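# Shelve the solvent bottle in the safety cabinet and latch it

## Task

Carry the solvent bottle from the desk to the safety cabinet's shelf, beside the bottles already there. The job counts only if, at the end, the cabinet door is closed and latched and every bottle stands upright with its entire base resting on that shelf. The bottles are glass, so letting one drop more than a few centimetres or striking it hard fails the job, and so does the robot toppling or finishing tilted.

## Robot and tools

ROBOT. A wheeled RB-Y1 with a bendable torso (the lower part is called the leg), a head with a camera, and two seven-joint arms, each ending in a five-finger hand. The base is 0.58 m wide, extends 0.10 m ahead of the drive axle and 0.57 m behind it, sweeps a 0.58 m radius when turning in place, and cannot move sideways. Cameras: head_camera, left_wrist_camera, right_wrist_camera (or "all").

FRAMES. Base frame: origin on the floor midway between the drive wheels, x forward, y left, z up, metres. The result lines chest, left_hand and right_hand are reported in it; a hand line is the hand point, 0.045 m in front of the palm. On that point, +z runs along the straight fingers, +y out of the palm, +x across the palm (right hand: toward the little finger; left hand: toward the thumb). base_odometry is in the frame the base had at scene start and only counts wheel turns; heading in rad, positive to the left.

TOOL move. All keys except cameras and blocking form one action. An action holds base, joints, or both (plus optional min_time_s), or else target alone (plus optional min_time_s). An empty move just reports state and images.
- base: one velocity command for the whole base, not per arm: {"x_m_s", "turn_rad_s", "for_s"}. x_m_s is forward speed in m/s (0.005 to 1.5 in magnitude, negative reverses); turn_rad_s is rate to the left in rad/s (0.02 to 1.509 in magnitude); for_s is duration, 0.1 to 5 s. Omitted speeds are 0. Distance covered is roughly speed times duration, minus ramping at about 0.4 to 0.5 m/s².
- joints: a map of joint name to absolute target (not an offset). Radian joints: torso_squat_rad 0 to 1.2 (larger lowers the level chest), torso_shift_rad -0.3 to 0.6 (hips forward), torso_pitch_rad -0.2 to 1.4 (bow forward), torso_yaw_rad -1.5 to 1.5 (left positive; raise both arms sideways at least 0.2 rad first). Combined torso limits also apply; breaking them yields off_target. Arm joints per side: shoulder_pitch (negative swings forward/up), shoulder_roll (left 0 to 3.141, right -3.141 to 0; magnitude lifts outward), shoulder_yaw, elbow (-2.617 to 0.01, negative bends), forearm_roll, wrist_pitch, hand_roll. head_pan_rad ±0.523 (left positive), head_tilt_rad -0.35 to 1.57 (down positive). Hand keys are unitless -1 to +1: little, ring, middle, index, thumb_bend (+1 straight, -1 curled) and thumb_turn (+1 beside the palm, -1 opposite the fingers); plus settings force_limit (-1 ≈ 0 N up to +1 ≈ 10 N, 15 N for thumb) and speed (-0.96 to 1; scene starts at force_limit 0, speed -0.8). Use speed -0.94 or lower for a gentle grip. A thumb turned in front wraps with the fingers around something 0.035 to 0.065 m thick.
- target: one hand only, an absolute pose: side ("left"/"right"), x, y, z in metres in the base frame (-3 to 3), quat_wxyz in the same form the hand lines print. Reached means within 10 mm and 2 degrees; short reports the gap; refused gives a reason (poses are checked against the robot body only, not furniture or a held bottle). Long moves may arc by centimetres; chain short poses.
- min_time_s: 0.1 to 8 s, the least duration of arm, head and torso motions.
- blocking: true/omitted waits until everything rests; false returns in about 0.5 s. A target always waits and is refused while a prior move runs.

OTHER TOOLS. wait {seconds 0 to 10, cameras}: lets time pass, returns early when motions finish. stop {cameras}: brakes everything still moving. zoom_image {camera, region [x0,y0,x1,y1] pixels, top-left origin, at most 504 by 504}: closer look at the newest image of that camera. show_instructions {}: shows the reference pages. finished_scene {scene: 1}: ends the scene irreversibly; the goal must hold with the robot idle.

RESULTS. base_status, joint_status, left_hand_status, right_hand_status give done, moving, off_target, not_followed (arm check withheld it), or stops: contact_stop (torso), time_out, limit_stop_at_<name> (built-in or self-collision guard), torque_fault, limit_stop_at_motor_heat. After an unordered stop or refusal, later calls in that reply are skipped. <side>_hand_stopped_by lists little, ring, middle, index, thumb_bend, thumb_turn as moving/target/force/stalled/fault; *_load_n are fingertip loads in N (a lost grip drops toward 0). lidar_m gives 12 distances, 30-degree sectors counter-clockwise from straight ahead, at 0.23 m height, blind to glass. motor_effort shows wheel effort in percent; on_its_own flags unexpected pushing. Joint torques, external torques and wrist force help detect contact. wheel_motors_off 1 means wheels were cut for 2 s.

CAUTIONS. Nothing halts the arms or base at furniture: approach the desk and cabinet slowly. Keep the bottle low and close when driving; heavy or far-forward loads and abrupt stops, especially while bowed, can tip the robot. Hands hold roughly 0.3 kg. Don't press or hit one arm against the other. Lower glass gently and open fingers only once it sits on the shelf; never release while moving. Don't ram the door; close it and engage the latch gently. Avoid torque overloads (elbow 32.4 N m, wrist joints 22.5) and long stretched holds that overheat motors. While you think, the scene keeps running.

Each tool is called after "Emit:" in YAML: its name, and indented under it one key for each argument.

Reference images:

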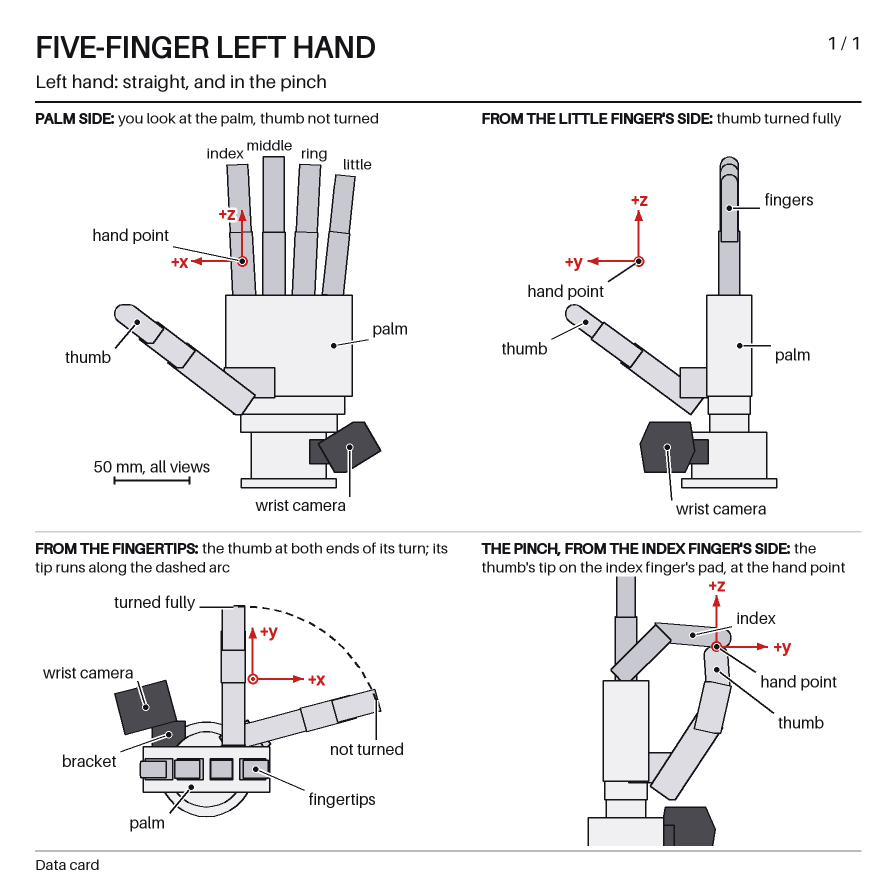

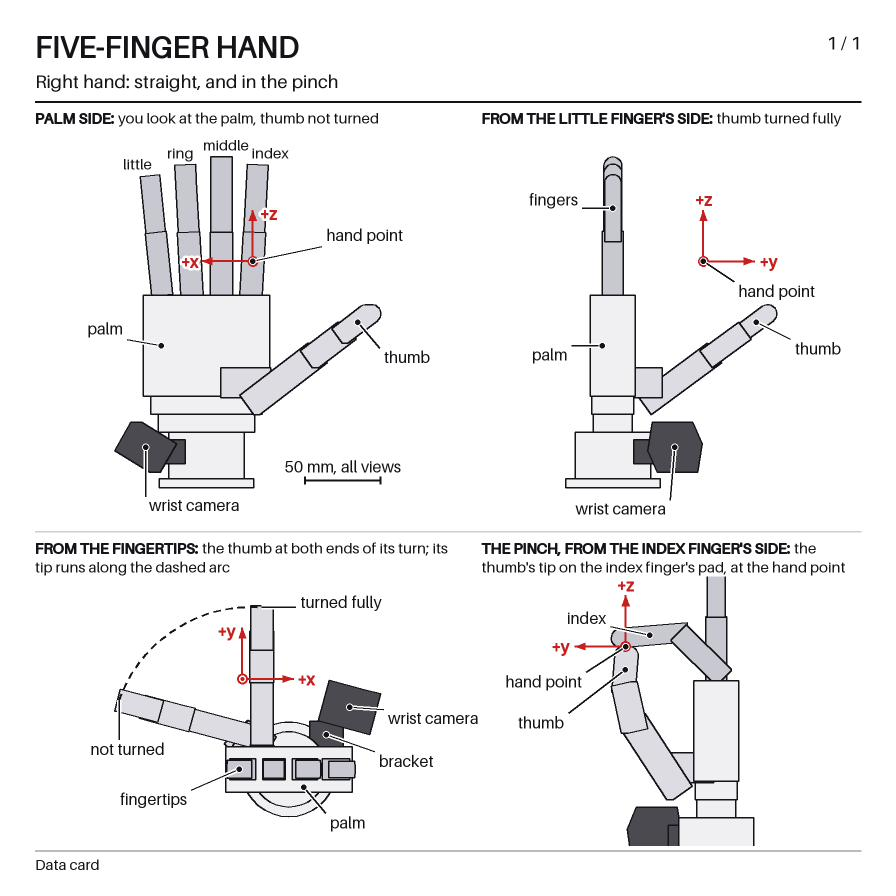

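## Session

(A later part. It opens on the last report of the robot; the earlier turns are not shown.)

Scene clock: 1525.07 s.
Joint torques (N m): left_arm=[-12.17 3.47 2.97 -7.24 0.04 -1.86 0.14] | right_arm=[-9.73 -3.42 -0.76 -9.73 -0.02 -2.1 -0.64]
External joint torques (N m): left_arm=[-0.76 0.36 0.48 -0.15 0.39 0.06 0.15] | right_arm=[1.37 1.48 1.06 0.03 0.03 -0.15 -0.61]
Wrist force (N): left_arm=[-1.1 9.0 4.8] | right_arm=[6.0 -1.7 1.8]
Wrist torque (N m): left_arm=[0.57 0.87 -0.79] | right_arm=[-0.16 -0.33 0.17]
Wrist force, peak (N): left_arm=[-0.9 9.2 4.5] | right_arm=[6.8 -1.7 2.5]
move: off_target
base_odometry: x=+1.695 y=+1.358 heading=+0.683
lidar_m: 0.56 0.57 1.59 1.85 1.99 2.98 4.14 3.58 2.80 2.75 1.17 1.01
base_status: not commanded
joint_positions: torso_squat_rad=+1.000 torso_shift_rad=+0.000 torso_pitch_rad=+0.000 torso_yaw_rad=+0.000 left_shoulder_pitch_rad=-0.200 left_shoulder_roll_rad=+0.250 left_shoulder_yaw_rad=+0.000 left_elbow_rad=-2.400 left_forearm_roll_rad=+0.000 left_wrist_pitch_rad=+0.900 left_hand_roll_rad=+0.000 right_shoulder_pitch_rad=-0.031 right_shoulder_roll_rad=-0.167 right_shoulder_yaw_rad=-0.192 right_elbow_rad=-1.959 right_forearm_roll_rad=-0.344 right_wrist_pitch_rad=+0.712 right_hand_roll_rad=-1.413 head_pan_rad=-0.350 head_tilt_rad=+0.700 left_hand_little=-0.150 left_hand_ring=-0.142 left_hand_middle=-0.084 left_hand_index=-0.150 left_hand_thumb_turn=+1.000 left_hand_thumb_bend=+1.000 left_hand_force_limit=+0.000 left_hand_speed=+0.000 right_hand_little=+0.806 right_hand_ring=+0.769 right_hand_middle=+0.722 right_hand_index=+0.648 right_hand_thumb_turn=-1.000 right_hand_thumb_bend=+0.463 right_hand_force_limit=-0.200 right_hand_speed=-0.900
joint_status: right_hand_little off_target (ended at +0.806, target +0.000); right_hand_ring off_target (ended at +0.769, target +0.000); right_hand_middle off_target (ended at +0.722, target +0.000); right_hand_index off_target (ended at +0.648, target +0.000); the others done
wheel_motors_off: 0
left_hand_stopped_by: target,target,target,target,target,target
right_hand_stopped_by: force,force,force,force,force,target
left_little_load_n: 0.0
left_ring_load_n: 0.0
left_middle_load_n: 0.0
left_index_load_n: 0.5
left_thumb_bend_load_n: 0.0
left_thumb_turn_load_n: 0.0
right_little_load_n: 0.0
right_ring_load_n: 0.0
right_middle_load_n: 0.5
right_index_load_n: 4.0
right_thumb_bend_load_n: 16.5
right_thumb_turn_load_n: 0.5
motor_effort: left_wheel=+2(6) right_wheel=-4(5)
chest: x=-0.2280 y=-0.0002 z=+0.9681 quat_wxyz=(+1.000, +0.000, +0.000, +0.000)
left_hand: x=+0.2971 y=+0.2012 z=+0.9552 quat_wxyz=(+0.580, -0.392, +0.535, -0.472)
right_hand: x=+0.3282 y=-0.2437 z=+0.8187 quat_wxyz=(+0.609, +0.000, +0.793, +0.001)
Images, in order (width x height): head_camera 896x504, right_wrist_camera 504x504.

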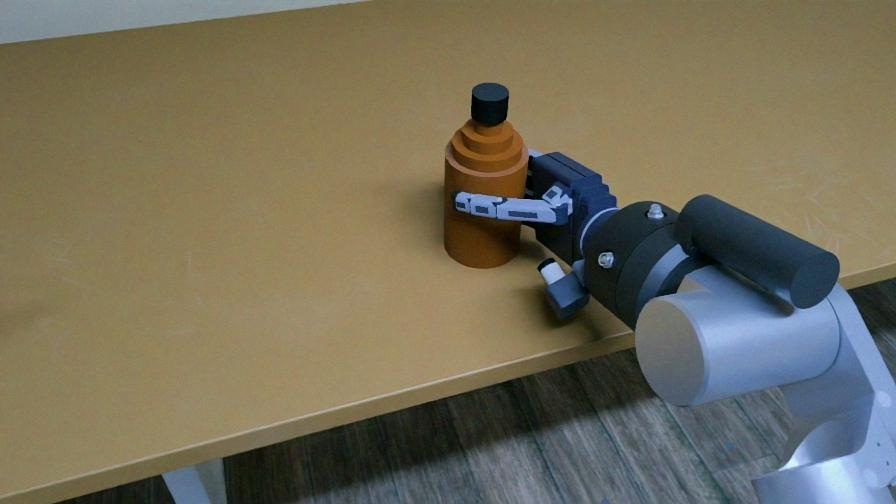

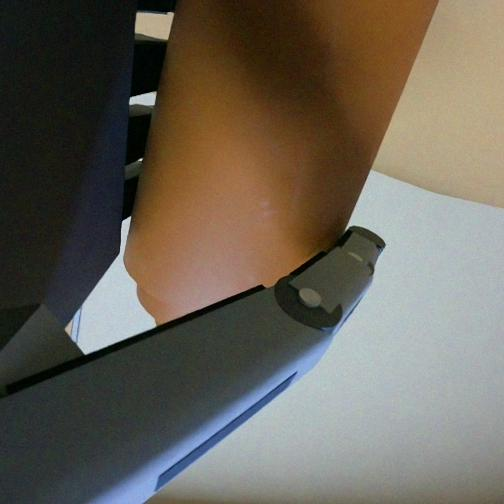

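Emit:
move:
  joints: {"right_hand_force_limit": 0.0, "right_hand_middle": 0.1, "right_hand_ring": 0.1, "right_hand_little": 0.1}
  cameras: ["head_camera"]

Scene clock: 1531.60 s.
Joint torques (N m): left_arm=[-12.31 3.22 3.41 -7.18 -0.01 -1.71 0.2] | right_arm=[-10.56 -3.6 -0.8 -9.85 -0.08 -2.12 -0.3]
External joint torques (N m): left_arm=[-0.9 0.11 0.91 -0.09 0.34 0.21 0.21] | right_arm=[0.54 1.3 1.02 -0.09 -0.02 -0.17 -0.26]
Wrist force (N): left_arm=[-0.8 8.7 4.8] | right_arm=[7.3 -2.1 2.5]
Wrist torque (N m): left_arm=[0.52 0.81 -0.76] | right_arm=[-0.22 -0.58 0.00]
Wrist force, peak (N): left_arm=[-0.5 9.2 4.8] | right_arm=[7.3 -1.9 2.9]
move: off_target
base_odometry: x=+1.695 y=+1.358 heading=+0.683
lidar_m: 0.55 0.57 1.58 1.85 1.99 2.96 4.14 3.58 2.79 2.75 1.16 1.01
base_status: not commanded
joint_positions: torso_squat_rad=+1.000 torso_shift_rad=+0.000 torso_pitch_rad=+0.000 torso_yaw_rad=+0.000 left_shoulder_pitch_rad=-0.200 left_shoulder_roll_rad=+0.250 left_shoulder_yaw_rad=+0.000 left_elbow_rad=-2.400 left_forearm_roll_rad=+0.000 left_wrist_pitch_rad=+0.900 left_hand_roll_rad=+0.000 right_shoulder_pitch_rad=-0.031 right_shoulder_roll_rad=-0.167 right_shoulder_yaw_rad=-0.192 right_elbow_rad=-1.959 right_forearm_roll_rad=-0.344 right_wrist_pitch_rad=+0.712 right_hand_roll_rad=-1.413 head_pan_rad=-0.350 head_tilt_rad=+0.700 left_hand_little=-0.150 left_hand_ring=-0.142 left_hand_middle=-0.084 left_hand_index=-0.150 left_hand_thumb_turn=+1.000 left_hand_thumb_bend=+1.000 left_hand_force_limit=+0.000 left_hand_speed=+0.000 right_hand_little=+0.714 right_hand_ring=+0.696 right_hand_middle=+0.659 right_hand_index=+0.648 right_hand_thumb_turn=-1.000 right_hand_thumb_bend=+0.464 right_hand_force_limit=+0.000 right_hand_speed=-0.900
joint_status: right_hand_little off_target (ended at +0.714, target +0.100); right_hand_ring off_target (ended at +0.696, target +0.100); right_hand_middle off_target (ended at +0.659, target +0.100); the others done
wheel_motors_off: 0
left_hand_stopped_by: target,target,target,target,target,target
right_hand_stopped_by: force,force,force,force,force,target
left_little_load_n: 0.0
left_ring_load_n: 0.0
left_middle_load_n: 0.0
left_index_load_n: 0.0
left_thumb_bend_load_n: 0.0
left_thumb_turn_load_n: 0.0
right_little_load_n: 5.0
right_ring_load_n: 4.0
right_middle_load_n: 3.5
right_index_load_n: 0.5
right_thumb_bend_load_n: 18.5
right_thumb_turn_load_n: 7.0
motor_effort: left_wheel=+3(4) right_wheel=-4(5)
chest: x=-0.2280 y=-0.0002 z=+0.9681 quat_wxyz=(+1.000, +0.000, +0.000, +0.000)
left_hand: x=+0.2971 y=+0.2012 z=+0.9552 quat_wxyz=(+0.580, -0.392, +0.535, -0.472)
right_hand: x=+0.3282 y=-0.2438 z=+0.8186 quat_wxyz=(+0.609, +0.000, +0.793, +0.001)
Images, in order (width x height): head_camera 896x504.

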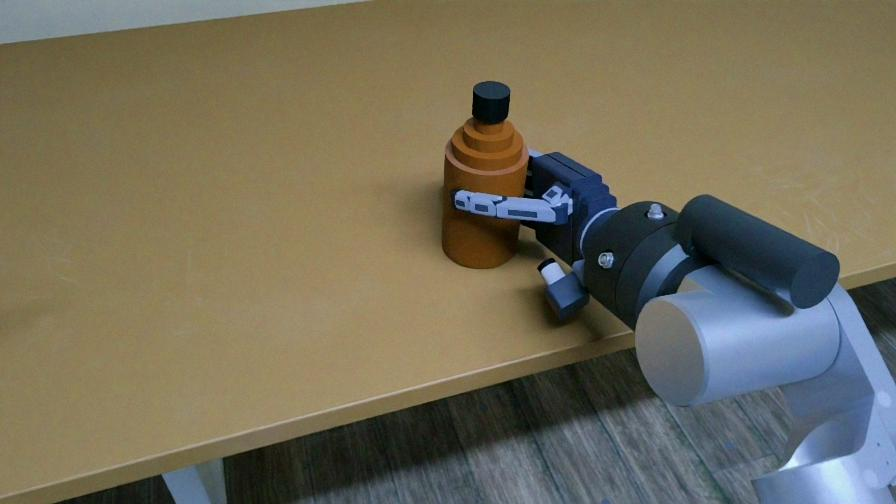

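Emit:
move:
  joints: {"right_hand_force_limit": 0.0, "right_hand_index": 0.1}
  cameras: []

Emit:
move:
  target: {"side":"right","x":0.328,"y":-0.243,"z":0.833,"quat_wxyz":[0.6088,0,0.7934,0]}
  min_time_s: 1.5
  cameras: ["head_camera","right_wrist_camera"]

Scene clock: 1540.73 s.
Joint torques (N m): left_arm=[-12.11 3.35 3.17 -7.27 0.09 -1.87 0.02] | right_arm=[-10.43 -3.46 -0.92 -9.94 -0.21 -2.56 -0.48]
External joint torques (N m): left_arm=[-0.69 0.24 0.68 -0.17 0.43 0.05 0.03] | right_arm=[0.66 1.44 0.9 -0.18 -0.16 -0.61 -0.44]
Wrist force (N): left_arm=[-1.2 8.8 4.4] | right_arm=[6.8 -0.9 2.0]
Wrist torque (N m): left_arm=[0.57 0.87 -0.80] | right_arm=[-0.10 -0.37 0.00]
Wrist force, peak (N): left_arm=[-1.0 9.3 5.0] | right_arm=[7.4 -1.9 2.2]
move: off_target
base_odometry: x=+1.695 y=+1.358 heading=+0.683
lidar_m: 0.55 0.56 1.59 1.84 1.99 2.98 4.15 3.58 2.78 2.75 1.17 1.02
base_status: not commanded
joint_positions: torso_squat_rad=+1.000 torso_shift_rad=+0.000 torso_pitch_rad=+0.000 torso_yaw_rad=+0.000 left_shoulder_pitch_rad=-0.200 left_shoulder_roll_rad=+0.250 left_shoulder_yaw_rad=+0.000 left_elbow_rad=-2.400 left_forearm_roll_rad=+0.000 left_wrist_pitch_rad=+0.900 left_hand_roll_rad=+0.000 right_shoulder_pitch_rad=-0.031 right_shoulder_roll_rad=-0.167 right_shoulder_yaw_rad=-0.192 right_elbow_rad=-1.959 right_forearm_roll_rad=-0.344 right_wrist_pitch_rad=+0.712 right_hand_roll_rad=-1.413 head_pan_rad=-0.350 head_tilt_rad=+0.700 left_hand_little=-0.150 left_hand_ring=-0.142 left_hand_middle=-0.084 left_hand_index=-0.150 left_hand_thumb_turn=+1.000 left_hand_thumb_bend=+1.000 left_hand_force_limit=+0.000 left_hand_speed=+0.000 right_hand_little=+0.714 right_hand_ring=+0.696 right_hand_middle=+0.658 right_hand_index=+0.548 right_hand_thumb_turn=-1.000 right_hand_thumb_bend=+0.465 right_hand_force_limit=+0.000 right_hand_speed=-0.900
joint_status: right_hand_index off_target (ended at +0.548, target +0.100); the others done
wheel_motors_off: 0
left_hand_stopped_by: target,target,target,target,target,target
right_hand_stopped_by: force,force,force,force,force,target
left_little_load_n: 0.0
left_ring_load_n: 0.0
left_middle_load_n: 0.0
left_index_load_n: 0.0
left_thumb_bend_load_n: 0.0
left_thumb_turn_load_n: -0.5
right_little_load_n: 4.5
right_ring_load_n: 2.0
right_middle_load_n: 0.0
right_index_load_n: 5.0
right_thumb_bend_load_n: 21.5
right_thumb_turn_load_n: 2.5
motor_effort: left_wheel=+4(5) right_wheel=-4(5)
chest: x=-0.2280 y=-0.0002 z=+0.9681 quat_wxyz=(+1.000, +0.000, +0.000, +0.000)
left_hand: x=+0.2971 y=+0.2012 z=+0.9552 quat_wxyz=(+0.580, -0.392, +0.535, -0.472)
right_hand: x=+0.3282 y=-0.2438 z=+0.8186 quat_wxyz=(+0.609, +0.000, +0.793, +0.001)

Scene clock: 1542.57 s.
Joint torques (N m): left_arm=[-12.43 3.44 3.55 -7.14 -0.01 -1.81 0.06] | right_arm=[-16.6 -5.47 -4.32 -12.72 -0.06 -3.32 -0.76]
External joint torques (N m): left_arm=[-1.02 0.33 1.05 -0.04 0.34 0.11 0.07] | right_arm=[-5.38 -0.53 -2.55 -3.1 -0.01 -1.37 -0.73]
Wrist force (N): left_arm=[-0.8 8.4 4.6] | right_arm=[10.2 -0.7 2.9]
Wrist torque (N m): left_arm=[0.49 0.82 -0.77] | right_arm=[-0.12 -0.36 0.12]
Wrist force, peak (N): left_arm=[-0.3 9.1 4.9] | right_arm=[10.8 -0.9 3.5]
move: done
base_odometry: x=+1.695 y=+1.358 heading=+0.683
lidar_m: 0.55 0.56 1.58 1.85 1.99 2.97 4.15 3.58 2.80 2.75 1.16 1.02
base_status: not commanded
joint_positions: torso_squat_rad=+1.000 torso_shift_rad=+0.000 torso_pitch_rad=+0.000 torso_yaw_rad=+0.000 left_shoulder_pitch_rad=-0.200 left_shoulder_roll_rad=+0.250 left_shoulder_yaw_rad=+0.000 left_elbow_rad=-2.400 left_forearm_roll_rad=+0.000 left_wrist_pitch_rad=+0.900 left_hand_roll_rad=+0.000 right_shoulder_pitch_rad=-0.046 right_shoulder_roll_rad=-0.167 right_shoulder_yaw_rad=-0.201 right_elbow_rad=-1.997 right_forearm_roll_rad=-0.331 right_wrist_pitch_rad=+0.766 right_hand_roll_rad=-1.430 head_pan_rad=-0.350 head_tilt_rad=+0.700 left_hand_little=-0.150 left_hand_ring=-0.142 left_hand_middle=-0.084 left_hand_index=-0.150 left_hand_thumb_turn=+1.000 left_hand_thumb_bend=+1.000 left_hand_force_limit=+0.000 left_hand_speed=+0.000 right_hand_little=+0.714 right_hand_ring=+0.696 right_hand_middle=+0.658 right_hand_index=+0.548 right_hand_thumb_turn=-1.000 right_hand_thumb_bend=+0.465 right_hand_force_limit=+0.000 right_hand_speed=-0.900
joint_status: all done
wheel_motors_off: 0
left_hand_stopped_by: target,target,target,target,target,target
right_hand_stopped_by: force,force,force,force,force,target
left_little_load_n: 0.0
left_ring_load_n: 0.0
left_middle_load_n: 0.0
left_index_load_n: 0.0
left_thumb_bend_load_n: 0.0
left_thumb_turn_load_n: 0.0
right_little_load_n: 4.5
right_ring_load_n: 2.0
right_middle_load_n: 0.0
right_index_load_n: 5.0
right_thumb_bend_load_n: 21.0
right_thumb_turn_load_n: 2.0
motor_effort: left_wheel=+3(5) right_wheel=-5(5)
chest: x=-0.2280 y=-0.0002 z=+0.9681 quat_wxyz=(+1.000, +0.000, +0.000, +0.000)
left_hand: x=+0.2971 y=+0.2012 z=+0.9552 quat_wxyz=(+0.580, -0.392, +0.535, -0.472)
right_hand: x=+0.3276 y=-0.2431 z=+0.8315 quat_wxyz=(+0.609, +0.000, +0.793, +0.000)
right_hand_status: reached (checked arc that bows 1 mm and turns the hand up to 0 deg, planned for 1.5 s): 2 mm and 0.0 deg off.
Images, in order (width x height): head_camera 896x504, right_wrist_camera 504x504.

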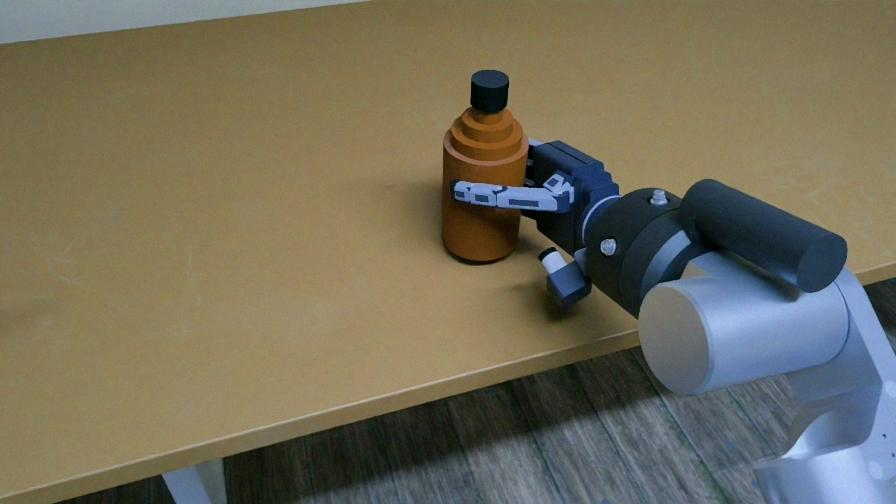

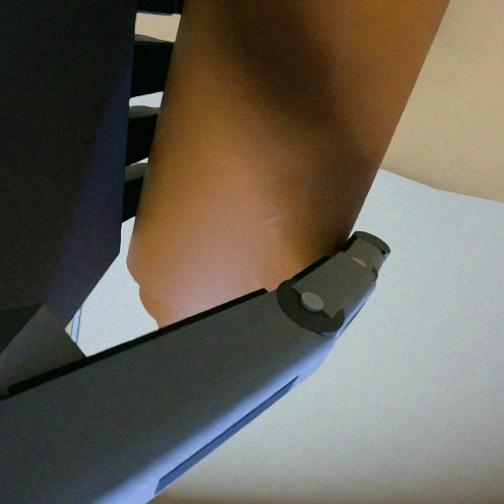

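Emit:
move:
  joints: {"right_hand_force_limit": 0.3, "right_hand_index": 0.09, "right_hand_middle": 0.09, "right_hand_ring": 0.09, "right_hand_little": 0.09}
  cameras: ["head_camera"]

Scene clock: 1550.70 s.
Joint torques (N m): left_arm=[-12.28 3.46 3.28 -7.13 0.05 -1.85 0.09] | right_arm=[-16.5 -6.08 -3.98 -12.32 0 -3.45 -0.86]
External joint torques (N m): left_arm=[-0.86 0.35 0.79 -0.04 0.39 0.07 0.1] | right_arm=[-5.28 -1.15 -2.21 -2.7 0.05 -1.5 -0.83]
Wrist force (N): left_arm=[-0.9 8.7 4.6] | right_arm=[10.8 -0.9 3.0]
Wrist torque (N m): left_arm=[0.52 0.83 -0.78] | right_arm=[-0.18 -0.46 0.13]
Wrist force, peak (N): left_arm=[-0.7 9.3 5.2] | right_arm=[11.0 -1.3 3.3]
move: off_target
base_odometry: x=+1.695 y=+1.358 heading=+0.683
lidar_m: 0.55 0.57 1.58 1.84 1.99 2.97 4.15 3.57 2.80 2.75 1.17 1.01
base_status: not commanded
joint_positions: torso_squat_rad=+1.000 torso_shift_rad=+0.000 torso_pitch_rad=+0.000 torso_yaw_rad=+0.000 left_shoulder_pitch_rad=-0.200 left_shoulder_roll_rad=+0.250 left_shoulder_yaw_rad=+0.000 left_elbow_rad=-2.400 left_forearm_roll_rad=+0.000 left_wrist_pitch_rad=+0.900 left_hand_roll_rad=+0.000 right_shoulder_pitch_rad=-0.046 right_shoulder_roll_rad=-0.167 right_shoulder_yaw_rad=-0.201 right_elbow_rad=-1.997 right_forearm_roll_rad=-0.331 right_wrist_pitch_rad=+0.766 right_hand_roll_rad=-1.430 head_pan_rad=-0.350 head_tilt_rad=+0.700 left_hand_little=-0.150 left_hand_ring=-0.142 left_hand_middle=-0.084 left_hand_index=-0.150 left_hand_thumb_turn=+1.000 left_hand_thumb_bend=+1.000 left_hand_force_limit=+0.000 left_hand_speed=+0.000 right_hand_little=+0.642 right_hand_ring=+0.596 right_hand_middle=+0.558 right_hand_index=+0.512 right_hand_thumb_turn=-1.000 right_hand_thumb_bend=+0.466 right_hand_force_limit=+0.300 right_hand_speed=-0.900
joint_status: right_hand_little off_target (ended at +0.642, target +0.090); right_hand_ring off_target (ended at +0.596, target +0.090); right_hand_middle off_target (ended at +0.558, target +0.090); right_hand_index off_target (ended at +0.512, target +0.090); the others done
wheel_motors_off: 0
left_hand_stopped_by: target,target,target,target,target,target
right_hand_stopped_by: force,force,force,force,force,target
left_little_load_n: 0.0
left_ring_load_n: -0.5
left_middle_load_n: 0.0
left_index_load_n: -0.5
left_thumb_bend_load_n: 0.0
left_thumb_turn_load_n: 0.0
right_little_load_n: 3.5
right_ring_load_n: 7.0
right_middle_load_n: 6.5
right_index_load_n: 3.0
right_thumb_bend_load_n: 26.0
right_thumb_turn_load_n: 9.5
motor_effort: left_wheel=+3(4) right_wheel=-4(5)
chest: x=-0.2280 y=-0.0002 z=+0.9681 quat_wxyz=(+1.000, +0.000, +0.000, +0.000)
left_hand: x=+0.2971 y=+0.2012 z=+0.9552 quat_wxyz=(+0.580, -0.392, +0.535, -0.472)
right_hand: x=+0.3276 y=-0.2432 z=+0.8315 quat_wxyz=(+0.609, +0.000, +0.793, +0.000)
Images, in order (width x height): head_camera 896x504.

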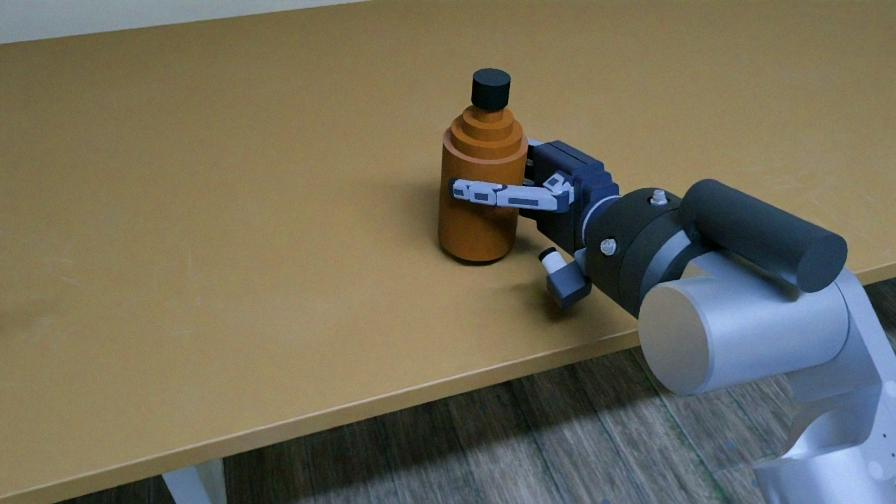

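Emit:
move:
  target: {"side":"right","x":0.30,"y":-0.26,"z":0.93,"quat_wxyz":[0.6088,0,0.7934,0]}
  min_time_s: 3
  cameras: ["head_camera"]

Scene clock: 1561.87 s.
Joint torques (N m): left_arm=[-12.25 3.5 3.52 -7.22 -0.03 -1.86 0.09] | right_arm=[-16.66 -8.73 -5.52 -10.41 -0.29 -3.37 -0.9]
External joint torques (N m): left_arm=[-0.84 0.39 1.02 -0.12 0.32 0.06 0.1] | right_arm=[-5.46 -1.76 -2.97 -2.71 -0.38 -1.4 -0.87]
Wrist force (N): left_arm=[-0.7 8.9 4.5] | right_arm=[10.8 -1.6 3.1]
Wrist torque (N m): left_arm=[0.56 0.79 -0.78] | right_arm=[-0.26 -0.48 0.12]
Wrist force, peak (N): left_arm=[-1.2 9.3 4.8] | right_arm=[11.0 -1.4 3.3]
move: done
base_odometry: x=+1.695 y=+1.358 heading=+0.683
lidar_m: 0.55 0.56 1.59 1.85 1.99 2.98 4.15 3.58 2.79 2.75 1.17 1.02
base_status: not commanded
joint_positions: torso_squat_rad=+1.000 torso_shift_rad=+0.000 torso_pitch_rad=+0.000 torso_yaw_rad=+0.000 left_shoulder_pitch_rad=-0.200 left_shoulder_roll_rad=+0.250 left_shoulder_yaw_rad=+0.000 left_elbow_rad=-2.400 left_forearm_roll_rad=+0.000 left_wrist_pitch_rad=+0.900 left_hand_roll_rad=+0.000 right_shoulder_pitch_rad=-0.136 right_shoulder_roll_rad=-0.293 right_shoulder_yaw_rad=-0.309 right_elbow_rad=-2.266 right_forearm_roll_rad=-0.389 right_wrist_pitch_rad=+1.138 right_hand_roll_rad=-1.564 head_pan_rad=-0.350 head_tilt_rad=+0.700 left_hand_little=-0.150 left_hand_ring=-0.142 left_hand_middle=-0.084 left_hand_index=-0.150 left_hand_thumb_turn=+1.000 left_hand_thumb_bend=+1.000 left_hand_force_limit=+0.000 left_hand_speed=+0.000 right_hand_little=+0.642 right_hand_ring=+0.596 right_hand_middle=+0.558 right_hand_index=+0.512 right_hand_thumb_turn=-1.000 right_hand_thumb_bend=+0.466 right_hand_force_limit=+0.300 right_hand_speed=-0.900
joint_status: all done
wheel_motors_off: 0
left_hand_stopped_by: target,target,target,target,target,target
right_hand_stopped_by: force,force,force,force,force,target
left_little_load_n: 0.0
left_ring_load_n: 0.0
left_middle_load_n: 0.0
left_index_load_n: 0.0
left_thumb_bend_load_n: 0.0
left_thumb_turn_load_n: 0.0
right_little_load_n: 4.0
right_ring_load_n: 7.0
right_middle_load_n: 6.5
right_index_load_n: 2.5
right_thumb_bend_load_n: 25.5
right_thumb_turn_load_n: 9.5
motor_effort: left_wheel=+4(5) right_wheel=-4(5)
chest: x=-0.2280 y=-0.0002 z=+0.9681 quat_wxyz=(+1.000, +0.000, +0.000, +0.000)
left_hand: x=+0.2971 y=+0.2012 z=+0.9552 quat_wxyz=(+0.580, -0.392, +0.535, -0.472)
right_hand: x=+0.2998 y=-0.2601 z=+0.9289 quat_wxyz=(+0.609, +0.000, +0.793, +0.000)
right_hand_status: reached (checked arc that bows 8 mm and turns the hand up to 1 deg, planned for 3.0 s): 1 mm and 0.0 deg off.
Images, in order (width x height): head_camera 896x504.

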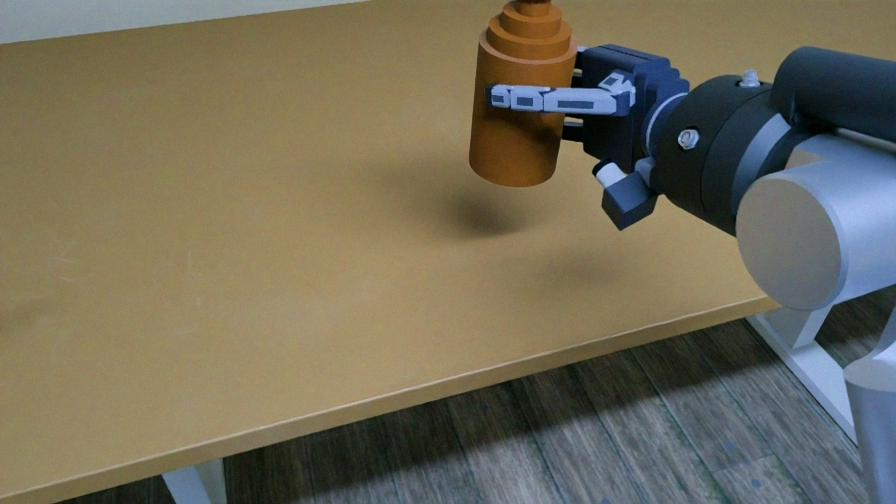

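Emit:
move:
  joints: {"torso_squat_rad": 0.35, "head_pan_rad": 0.0, "head_tilt_rad": 0.5}
  min_time_s: 4
  cameras: ["head_camera"]

Emit:
move:
  base: {"x_m_s": -0.35, "for_s": 4.0}
  cameras: ["head_camera"]

Emit:
move:
  base: {"turn_rad_s": 0.7, "for_s": 4.5}
  cameras: ["head_camera","right_wrist_camera"]

Scene clock: 1581.13 s.
Joint torques (N m): left_arm=[-12.33 3.35 3.14 -7.26 -0.09 -1.76 0.12] | right_arm=[-16.16 -8.8 -5.22 -10.33 -0.4 -3.46 -1.02]
External joint torques (N m): left_arm=[-0.92 0.24 0.65 -0.16 0.26 0.16 0.13] | right_arm=[-4.96 -1.83 -2.67 -2.63 -0.49 -1.49 -0.98]
Wrist force (N): left_arm=[-1.0 9.2 4.9] | right_arm=[10.5 -1.0 2.8]
Wrist torque (N m): left_arm=[0.58 0.87 -0.79] | right_arm=[-0.19 -0.43 0.18]
Wrist force, peak (N): left_arm=[-0.8 9.3 5.1] | right_arm=[10.8 -1.5 3.4]
move: done
base_odometry: x=+1.695 y=+1.358 heading=+0.683
lidar_m: 0.55 0.56 1.59 1.84 1.98 2.98 4.15 3.58 2.80 2.75 1.17 1.02
base_status: not commanded
joint_positions: torso_squat_rad=+0.350 torso_shift_rad=+0.000 torso_pitch_rad=+0.000 torso_yaw_rad=+0.000 left_shoulder_pitch_rad=-0.200 left_shoulder_roll_rad=+0.250 left_shoulder_yaw_rad=+0.000 left_elbow_rad=-2.400 left_forearm_roll_rad=+0.000 left_wrist_pitch_rad=+0.900 left_hand_roll_rad=+0.000 right_shoulder_pitch_rad=-0.136 right_shoulder_roll_rad=-0.293 right_shoulder_yaw_rad=-0.309 right_elbow_rad=-2.266 right_forearm_roll_rad=-0.389 right_wrist_pitch_rad=+1.138 right_hand_roll_rad=-1.564 head_pan_rad=+0.000 head_tilt_rad=+0.500 left_hand_little=-0.150 left_hand_ring=-0.142 left_hand_middle=-0.084 left_hand_index=-0.150 left_hand_thumb_turn=+1.000 left_hand_thumb_bend=+1.000 left_hand_force_limit=+0.000 left_hand_speed=+0.000 right_hand_little=+0.642 right_hand_ring=+0.596 right_hand_middle=+0.558 right_hand_index=+0.512 right_hand_thumb_turn=-1.000 right_hand_thumb_bend=+0.466 right_hand_force_limit=+0.300 right_hand_speed=-0.900
joint_status: all done
wheel_motors_off: 0
left_hand_stopped_by: target,target,target,target,target,target
right_hand_stopped_by: force,force,force,force,force,target
left_little_load_n: 0.0
left_ring_load_n: 0.0
left_middle_load_n: 0.0
left_index_load_n: 0.0
left_thumb_bend_load_n: 0.0
left_thumb_turn_load_n: 0.0
right_little_load_n: 4.0
right_ring_load_n: 7.0
right_middle_load_n: 6.5
right_index_load_n: 2.5
right_thumb_bend_load_n: 25.5
right_thumb_turn_load_n: 10.0
motor_effort: left_wheel=+2(5) right_wheel=-4(5)
chest: x=-0.2278 y=-0.0002 z=+1.2475 quat_wxyz=(+1.000, +0.000, +0.000, +0.000)
left_hand: x=+0.2973 y=+0.2012 z=+1.2343 quat_wxyz=(+0.580, -0.392, +0.536, -0.472)
right_hand: x=+0.3000 y=-0.2600 z=+1.2080 quat_wxyz=(+0.608, +0.000, +0.794, +0.000)
Images, in order (width x height): head_camera 896x504.

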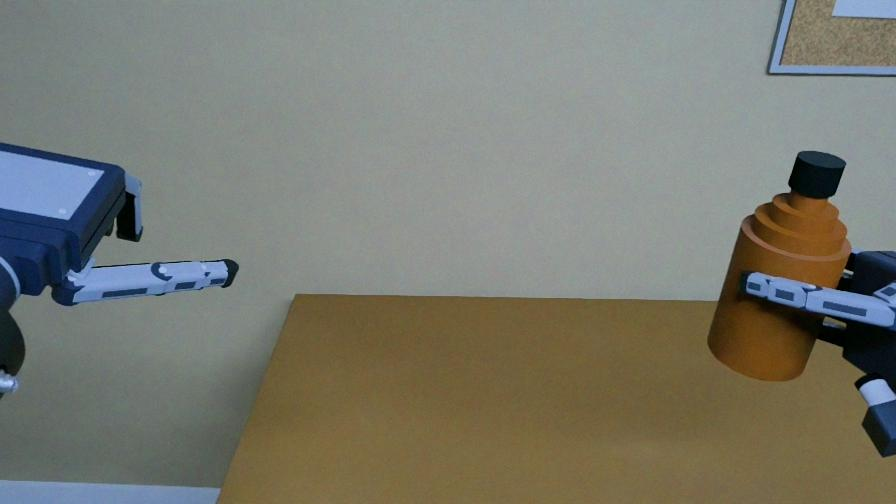

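Scene clock: 1586.53 s.
Joint torques (N m): left_arm=[-12.02 2.99 3.09 -7.07 0.05 -1.82 0.06] | right_arm=[-15.42 -8.17 -4.94 -9.86 -0.18 -3.57 -0.85]
External joint torques (N m): left_arm=[-0.6 -0.12 0.6 0.02 0.4 0.1 0.07] | right_arm=[-4.21 -1.2 -2.39 -2.16 -0.27 -1.6 -0.82]
Wrist force (N): left_arm=[-0.6 8.9 4.7] | right_arm=[10.2 -0.6 3.1]
Wrist torque (N m): left_arm=[0.55 0.81 -0.77] | right_arm=[-0.13 -0.37 0.15]
Wrist force, peak (N): left_arm=[-0.6 9.2 5.4] | right_arm=[11.0 -1.5 2.7]
move: done
base_odometry: x=+0.609 y=+0.475 heading=+0.684
lidar_m: 1.95 2.58 2.04 2.00 2.15 2.72 2.75 2.89 2.66 2.62 2.79 2.15
base_status: done (sent for 4 of 4 s)
joint_positions: torso_squat_rad=+0.350 torso_shift_rad=+0.000 torso_pitch_rad=+0.000 torso_yaw_rad=+0.000 left_shoulder_pitch_rad=-0.200 left_shoulder_roll_rad=+0.250 left_shoulder_yaw_rad=+0.000 left_elbow_rad=-2.400 left_forearm_roll_rad=+0.000 left_wrist_pitch_rad=+0.900 left_hand_roll_rad=+0.000 right_shoulder_pitch_rad=-0.136 right_shoulder_roll_rad=-0.293 right_shoulder_yaw_rad=-0.309 right_elbow_rad=-2.266 right_forearm_roll_rad=-0.389 right_wrist_pitch_rad=+1.139 right_hand_roll_rad=-1.564 head_pan_rad=+0.000 head_tilt_rad=+0.500 left_hand_little=-0.150 left_hand_ring=-0.142 left_hand_middle=-0.084 left_hand_index=-0.150 left_hand_thumb_turn=+1.000 left_hand_thumb_bend=+1.000 left_hand_force_limit=+0.000 left_hand_speed=+0.000 right_hand_little=+0.642 right_hand_ring=+0.596 right_hand_middle=+0.558 right_hand_index=+0.512 right_hand_thumb_turn=-1.000 right_hand_thumb_bend=+0.466 right_hand_force_limit=+0.300 right_hand_speed=-0.900
joint_status: not commanded
wheel_motors_off: 0
left_hand_stopped_by: target,target,target,target,target,target
right_hand_stopped_by: force,force,force,force,force,target
left_little_load_n: 0.0
left_ring_load_n: 0.0
left_middle_load_n: 0.0
left_index_load_n: 0.0
left_thumb_bend_load_n: 0.0
left_thumb_turn_load_n: -0.5
right_little_load_n: 4.0
right_ring_load_n: 7.0
right_middle_load_n: 6.5
right_index_load_n: 2.5
right_thumb_bend_load_n: 26.0
right_thumb_turn_load_n: 9.5
motor_effort: left_wheel=+11(27) right_wheel=-8(28)
chest: x=-0.2280 y=-0.0002 z=+1.2475 quat_wxyz=(+1.000, +0.000, +0.000, +0.000)
left_hand: x=+0.2971 y=+0.2012 z=+1.2345 quat_wxyz=(+0.580, -0.392, +0.536, -0.472)
right_hand: x=+0.2998 y=-0.2600 z=+1.2083 quat_wxyz=(+0.609, +0.000, +0.793, +0.000)
Images, in order (width x height): head_camera 896x504.

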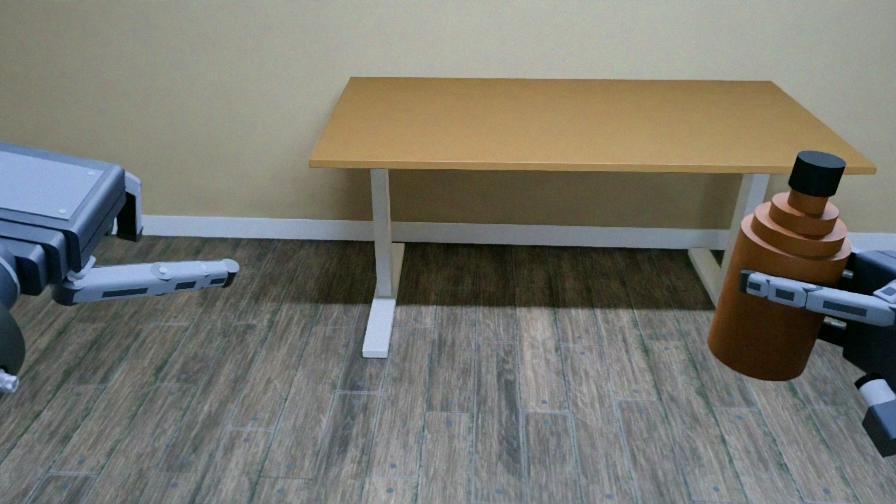

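Scene clock: 1592.73 s.
Joint torques (N m): left_arm=[-12.08 3.14 3.3 -7.23 -0.06 -1.8 0.09] | right_arm=[-15.25 -8.25 -4.98 -9.7 -0.13 -3.57 -0.83]
External joint torques (N m): left_arm=[-0.66 0.03 0.81 -0.13 0.29 0.12 0.1] | right_arm=[-4.04 -1.28 -2.43 -2 -0.22 -1.6 -0.8]
Wrist force (N): left_arm=[-0.8 9.2 4.7] | right_arm=[10.3 -0.9 3.0]
Wrist torque (N m): left_arm=[0.57 0.83 -0.76] | right_arm=[-0.21 -0.40 0.14]
Wrist force, peak (N): left_arm=[-1.1 9.3 5.2] | right_arm=[10.9 -1.8 3.1]
move: done
base_odometry: x=+0.609 y=+0.474 heading=-2.450
lidar_m: 2.74 2.88 2.65 2.61 2.81 2.15 1.95 2.57 2.04 2.01 2.19 2.73
base_status: done (sent for 4.5 of 4.5 s)
joint_positions: torso_squat_rad=+0.350 torso_shift_rad=+0.000 torso_pitch_rad=+0.000 torso_yaw_rad=+0.000 left_shoulder_pitch_rad=-0.200 left_shoulder_roll_rad=+0.250 left_shoulder_yaw_rad=+0.000 left_elbow_rad=-2.400 left_forearm_roll_rad=+0.000 left_wrist_pitch_rad=+0.900 left_hand_roll_rad=+0.000 right_shoulder_pitch_rad=-0.136 right_shoulder_roll_rad=-0.293 right_shoulder_yaw_rad=-0.309 right_elbow_rad=-2.266 right_forearm_roll_rad=-0.389 right_wrist_pitch_rad=+1.139 right_hand_roll_rad=-1.564 head_pan_rad=+0.000 head_tilt_rad=+0.500 left_hand_little=-0.150 left_hand_ring=-0.142 left_hand_middle=-0.084 left_hand_index=-0.150 left_hand_thumb_turn=+1.000 left_hand_thumb_bend=+1.000 left_hand_force_limit=+0.000 left_hand_speed=+0.000 right_hand_little=+0.642 right_hand_ring=+0.596 right_hand_middle=+0.558 right_hand_index=+0.512 right_hand_thumb_turn=-1.000 right_hand_thumb_bend=+0.466 right_hand_force_limit=+0.300 right_hand_speed=-0.900
joint_status: not commanded
wheel_motors_off: 0
left_hand_stopped_by: target,target,target,target,target,target
right_hand_stopped_by: force,force,force,force,force,target
left_little_load_n: 0.0
left_ring_load_n: 0.0
left_middle_load_n: 0.0
left_index_load_n: 0.0
left_thumb_bend_load_n: 0.0
left_thumb_turn_load_n: 0.0
right_little_load_n: 3.5
right_ring_load_n: 7.0
right_middle_load_n: 6.5
right_index_load_n: 2.5
right_thumb_bend_load_n: 26.0
right_thumb_turn_load_n: 10.0
motor_effort: left_wheel=+5(30) right_wheel=+8(39)
chest: x=-0.2280 y=-0.0002 z=+1.2475 quat_wxyz=(+1.000, +0.000, +0.000, +0.000)
left_hand: x=+0.2971 y=+0.2012 z=+1.2345 quat_wxyz=(+0.580, -0.392, +0.536, -0.472)
right_hand: x=+0.2999 y=-0.2601 z=+1.2083 quat_wxyz=(+0.609, +0.000, +0.793, +0.000)
Images, in order (width x height): head_camera 896x504, right_wrist_camera 504x504.

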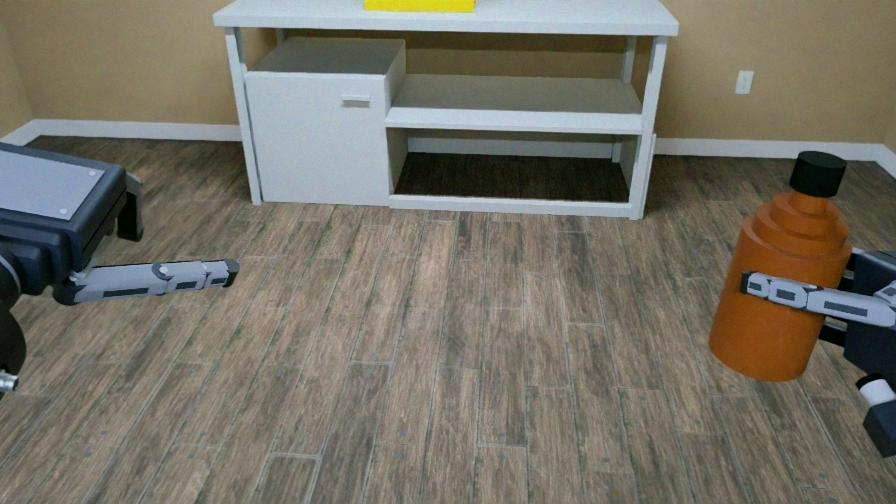

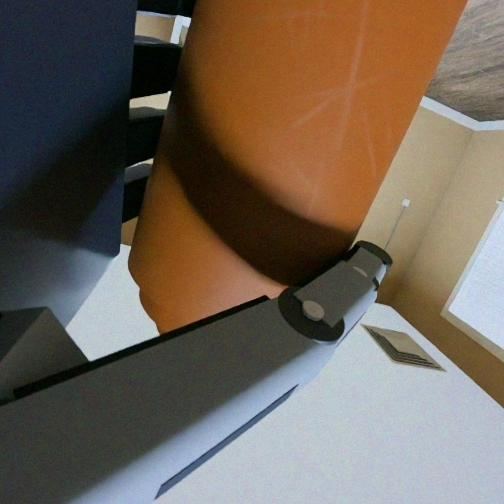

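Emit:
move:
  base: {"x_m_s": 0.4, "for_s": 4.2}
  joints: {"head_tilt_rad": 0.4}
  cameras: ["head_camera"]

Scene clock: 1613.23 s.
Joint torques (N m): left_arm=[-12.28 3.28 3.25 -7.03 0.02 -1.82 0.11] | right_arm=[-15.47 -7.95 -4.8 -9.92 -0.01 -3.49 -0.79]
External joint torques (N m): left_arm=[-0.87 0.17 0.76 0.07 0.37 0.1 0.11] | right_arm=[-4.26 -0.98 -2.25 -2.21 -0.1 -1.52 -0.76]
Wrist force (N): left_arm=[-1.0 8.8 4.8] | right_arm=[10.5 -1.2 2.9]
Wrist torque (N m): left_arm=[0.53 0.86 -0.79] | right_arm=[-0.23 -0.40 0.13]
Wrist force, peak (N): left_arm=[-0.8 9.4 5.0] | right_arm=[10.8 -1.3 3.4]
move: done
base_odometry: x=-0.684 y=-0.598 heading=-2.449
lidar_m: 1.06 1.12 2.42 2.40 2.60 3.70 3.65 2.83 2.26 2.23 1.28 1.42
base_status: done (sent for 4.2 of 4.2 s)
joint_positions: torso_squat_rad=+0.350 torso_shift_rad=+0.000 torso_pitch_rad=+0.000 torso_yaw_rad=+0.000 left_shoulder_pitch_rad=-0.200 left_shoulder_roll_rad=+0.250 left_shoulder_yaw_rad=+0.000 left_elbow_rad=-2.400 left_forearm_roll_rad=+0.000 left_wrist_pitch_rad=+0.900 left_hand_roll_rad=+0.000 right_shoulder_pitch_rad=-0.136 right_shoulder_roll_rad=-0.293 right_shoulder_yaw_rad=-0.309 right_elbow_rad=-2.266 right_forearm_roll_rad=-0.389 right_wrist_pitch_rad=+1.139 right_hand_roll_rad=-1.564 head_pan_rad=+0.000 head_tilt_rad=+0.400 left_hand_little=-0.150 left_hand_ring=-0.142 left_hand_middle=-0.084 left_hand_index=-0.150 left_hand_thumb_turn=+1.000 left_hand_thumb_bend=+1.000 left_hand_force_limit=+0.000 left_hand_speed=+0.000 right_hand_little=+0.642 right_hand_ring=+0.596 right_hand_middle=+0.558 right_hand_index=+0.512 right_hand_thumb_turn=-1.000 right_hand_thumb_bend=+0.466 right_hand_force_limit=+0.300 right_hand_speed=-0.900
joint_status: all done
wheel_motors_off: 0
left_hand_stopped_by: target,target,target,target,target,target
right_hand_stopped_by: force,force,force,force,force,target
left_little_load_n: 0.0
left_ring_load_n: 0.0
left_middle_load_n: 0.0
left_index_load_n: 0.0
left_thumb_bend_load_n: 0.0
left_thumb_turn_load_n: 0.0
right_little_load_n: 3.5
right_ring_load_n: 7.0
right_middle_load_n: 6.5
right_index_load_n: 2.5
right_thumb_bend_load_n: 25.5
right_thumb_turn_load_n: 9.5
motor_effort: left_wheel=+3(29) right_wheel=-2(37)
chest: x=-0.2278 y=-0.0002 z=+1.2475 quat_wxyz=(+1.000, +0.000, +0.000, +0.000)
left_hand: x=+0.2973 y=+0.2012 z=+1.2343 quat_wxyz=(+0.580, -0.392, +0.536, -0.472)
right_hand: x=+0.3000 y=-0.2601 z=+1.2082 quat_wxyz=(+0.609, +0.000, +0.794, +0.000)
Images, in order (width x height): head_camera 896x504.

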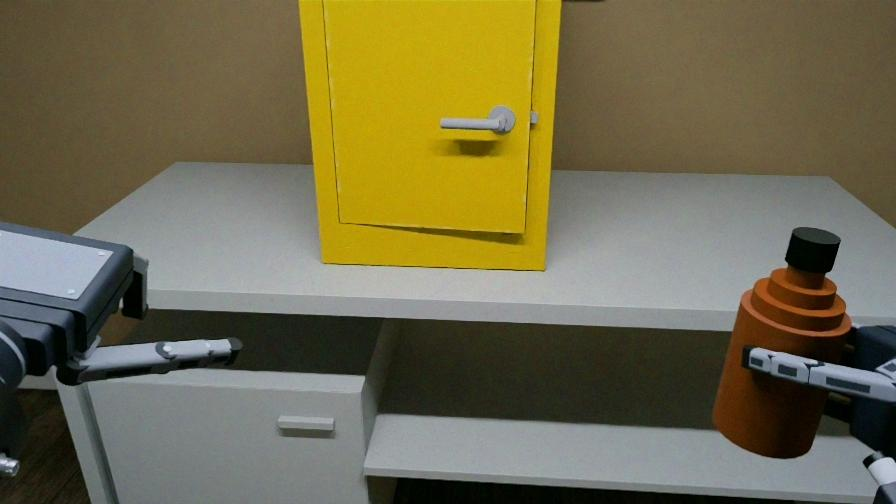

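Emit:
move:
  target: {"side":"right","x":0.18,"y":-0.36,"z":1.15,"quat_wxyz":[0.6088,0,0.7934,0]}
  min_time_s: 3
  cameras: ["head_camera"]

Emit:
move:
  base: {"x_m_s": 0.2, "for_s": 3.0}
  cameras: ["head_camera"]

Scene clock: 1715.47 s.
Joint torques (N m): left_arm=[-12.25 2.97 3.3 -7.26 0.07 -1.82 -0.04] | right_arm=[-2.92 -10.75 -7.73 -9.97 -1.2 -3.82 -0.37]
External joint torques (N m): left_arm=[-0.84 -0.15 0.8 -0.16 0.42 0.1 -0.03] | right_arm=[-0.37 -1.57 -2.54 -2.17 -0.85 -1.97 -0.34]
Wrist force (N): left_arm=[-0.9 8.8 4.8] | right_arm=[10.4 -1.1 3.3]
Wrist torque (N m): left_arm=[0.52 0.88 -0.76] | right_arm=[-0.19 -0.42 0.26]
Wrist force, peak (N): left_arm=[-0.9 9.4 4.9] | right_arm=[11.0 -1.2 3.2]
move: done
base_odometry: x=-0.684 y=-0.598 heading=-2.449
lidar_m: 1.05 1.11 2.43 2.39 2.59 3.69 3.65 2.83 2.26 2.23 1.28 1.42
base_status: not commanded
joint_positions: torso_squat_rad=+0.350 torso_shift_rad=+0.000 torso_pitch_rad=+0.000 torso_yaw_rad=+0.000 left_shoulder_pitch_rad=-0.200 left_shoulder_roll_rad=+0.250 left_shoulder_yaw_rad=+0.000 left_elbow_rad=-2.400 left_forearm_roll_rad=+0.000 left_wrist_pitch_rad=+0.900 left_hand_roll_rad=+0.000 right_shoulder_pitch_rad=+0.418 right_shoulder_roll_rad=-0.379 right_shoulder_yaw_rad=-0.601 right_elbow_rad=-2.297 right_forearm_roll_rad=-1.023 right_wrist_pitch_rad=+0.818 right_hand_roll_rad=-1.221 head_pan_rad=+0.000 head_tilt_rad=+0.400 left_hand_little=-0.150 left_hand_ring=-0.142 left_hand_middle=-0.084 left_hand_index=-0.150 left_hand_thumb_turn=+1.000 left_hand_thumb_bend=+1.000 left_hand_force_limit=+0.000 left_hand_speed=+0.000 right_hand_little=+0.642 right_hand_ring=+0.596 right_hand_middle=+0.558 right_hand_index=+0.512 right_hand_thumb_turn=-1.000 right_hand_thumb_bend=+0.466 right_hand_force_limit=+0.300 right_hand_speed=-0.900
joint_status: all done
wheel_motors_off: 0
left_hand_stopped_by: target,target,target,target,target,target
right_hand_stopped_by: force,force,force,force,force,target
left_little_load_n: 0.0
left_ring_load_n: 0.0
left_middle_load_n: 0.0
left_index_load_n: 0.0
left_thumb_bend_load_n: 0.0
left_thumb_turn_load_n: 0.0
right_little_load_n: 4.0
right_ring_load_n: 7.0
right_middle_load_n: 6.5
right_index_load_n: 2.5
right_thumb_bend_load_n: 25.5
right_thumb_turn_load_n: 9.5
motor_effort: left_wheel=+2(4) right_wheel=-2(3)
chest: x=-0.2278 y=-0.0002 z=+1.2475 quat_wxyz=(+1.000, +0.000, +0.000, +0.000)
left_hand: x=+0.2973 y=+0.2012 z=+1.2343 quat_wxyz=(+0.580, -0.392, +0.536, -0.472)
right_hand: x=+0.1800 y=-0.3601 z=+1.1495 quat_wxyz=(+0.608, +0.001, +0.794, +0.000)
right_hand_status: reached (checked arc that bows 27 mm and turns the hand up to 4 deg, planned for 3.0 s): 0 mm and 0.2 deg off.
Images, in order (width x height): head_camera 896x504.

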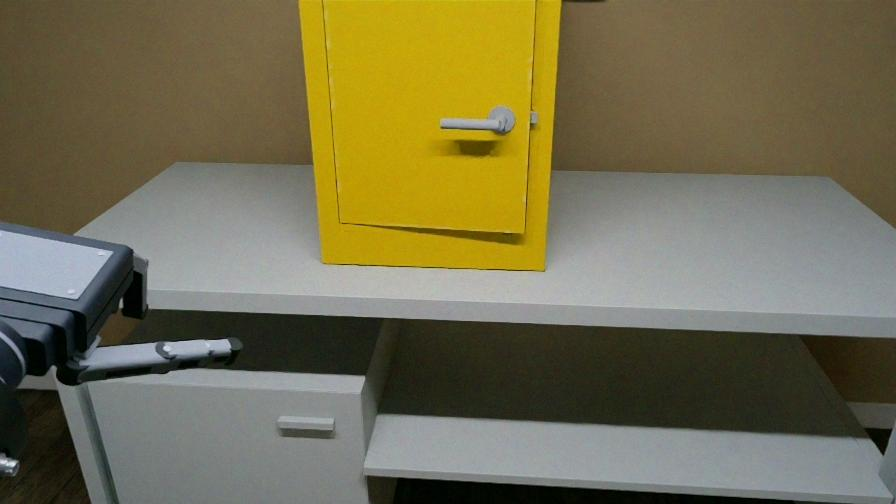

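Scene clock: 1719.40 s.
Joint torques (N m): left_arm=[-12.49 3.04 3.29 -7.04 -0.08 -1.82 0.11] | right_arm=[-3.8 -10.42 -7.6 -9.68 -1.18 -3.82 -0.2]
External joint torques (N m): left_arm=[-1.08 -0.07 0.8 0.06 0.26 0.1 0.12] | right_arm=[-1.25 -1.24 -2.41 -1.87 -0.83 -1.97 -0.17]
Wrist force (N): left_arm=[-0.7 8.8 4.6] | right_arm=[10.4 -0.7 3.0]
Wrist torque (N m): left_arm=[0.55 0.81 -0.78] | right_arm=[-0.10 -0.41 0.29]
Wrist force, peak (N): left_arm=[-0.8 9.3 5.2] | right_arm=[10.8 -1.2 3.9]
move: done
base_odometry: x=-1.146 y=-0.981 heading=-2.449
lidar_m: 0.49 0.46 0.71 2.32 2.52 3.80 4.24 2.93 2.34 2.30 0.98 1.09
base_status: done (sent for 3 of 3 s)
joint_positions: torso_squat_rad=+0.350 torso_shift_rad=+0.000 torso_pitch_rad=+0.000 torso_yaw_rad=+0.000 left_shoulder_pitch_rad=-0.200 left_shoulder_roll_rad=+0.250 left_shoulder_yaw_rad=+0.000 left_elbow_rad=-2.400 left_forearm_roll_rad=+0.000 left_wrist_pitch_rad=+0.900 left_hand_roll_rad=+0.000 right_shoulder_pitch_rad=+0.418 right_shoulder_roll_rad=-0.379 right_shoulder_yaw_rad=-0.601 right_elbow_rad=-2.298 right_forearm_roll_rad=-1.023 right_wrist_pitch_rad=+0.818 right_hand_roll_rad=-1.221 head_pan_rad=+0.000 head_tilt_rad=+0.400 left_hand_little=-0.150 left_hand_ring=-0.142 left_hand_middle=-0.084 left_hand_index=-0.150 left_hand_thumb_turn=+1.000 left_hand_thumb_bend=+1.000 left_hand_force_limit=+0.000 left_hand_speed=+0.000 right_hand_little=+0.642 right_hand_ring=+0.596 right_hand_middle=+0.558 right_hand_index=+0.512 right_hand_thumb_turn=-1.000 right_hand_thumb_bend=+0.466 right_hand_force_limit=+0.300 right_hand_speed=-0.900
joint_status: not commanded
wheel_motors_off: 0
left_hand_stopped_by: target,target,target,target,target,target
right_hand_stopped_by: force,force,force,force,force,target
left_little_load_n: 0.0
left_ring_load_n: 0.0
left_middle_load_n: 0.0
left_index_load_n: 0.0
left_thumb_bend_load_n: 0.0
left_thumb_turn_load_n: 0.0
right_little_load_n: 3.5
right_ring_load_n: 6.5
right_middle_load_n: 6.5
right_index_load_n: 2.5
right_thumb_bend_load_n: 25.5
right_thumb_turn_load_n: 10.0
motor_effort: left_wheel=+4(25) right_wheel=-3(18)
chest: x=-0.2278 y=-0.0002 z=+1.2475 quat_wxyz=(+1.000, +0.000, +0.000, +0.000)
left_hand: x=+0.2973 y=+0.2012 z=+1.2344 quat_wxyz=(+0.580, -0.392, +0.536, -0.472)
right_hand: x=+0.1799 y=-0.3602 z=+1.1495 quat_wxyz=(+0.608, +0.001, +0.794, +0.000)
Images, in order (width x height): head_camera 896x504.

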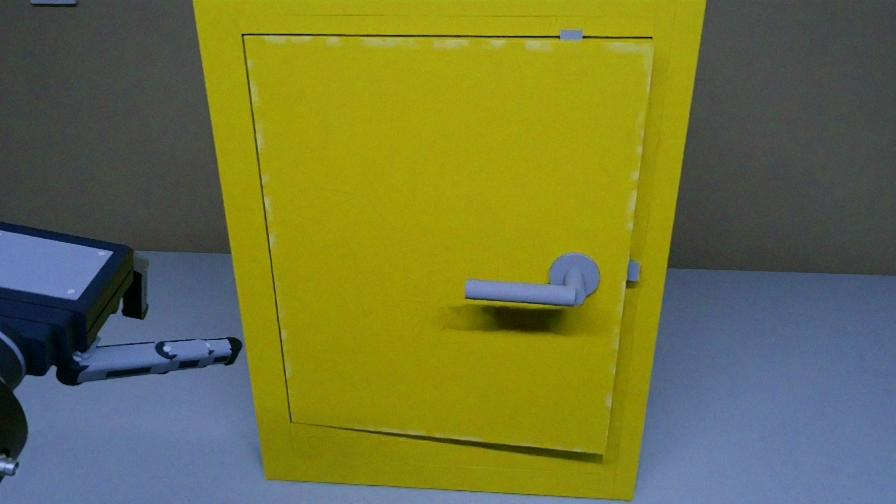

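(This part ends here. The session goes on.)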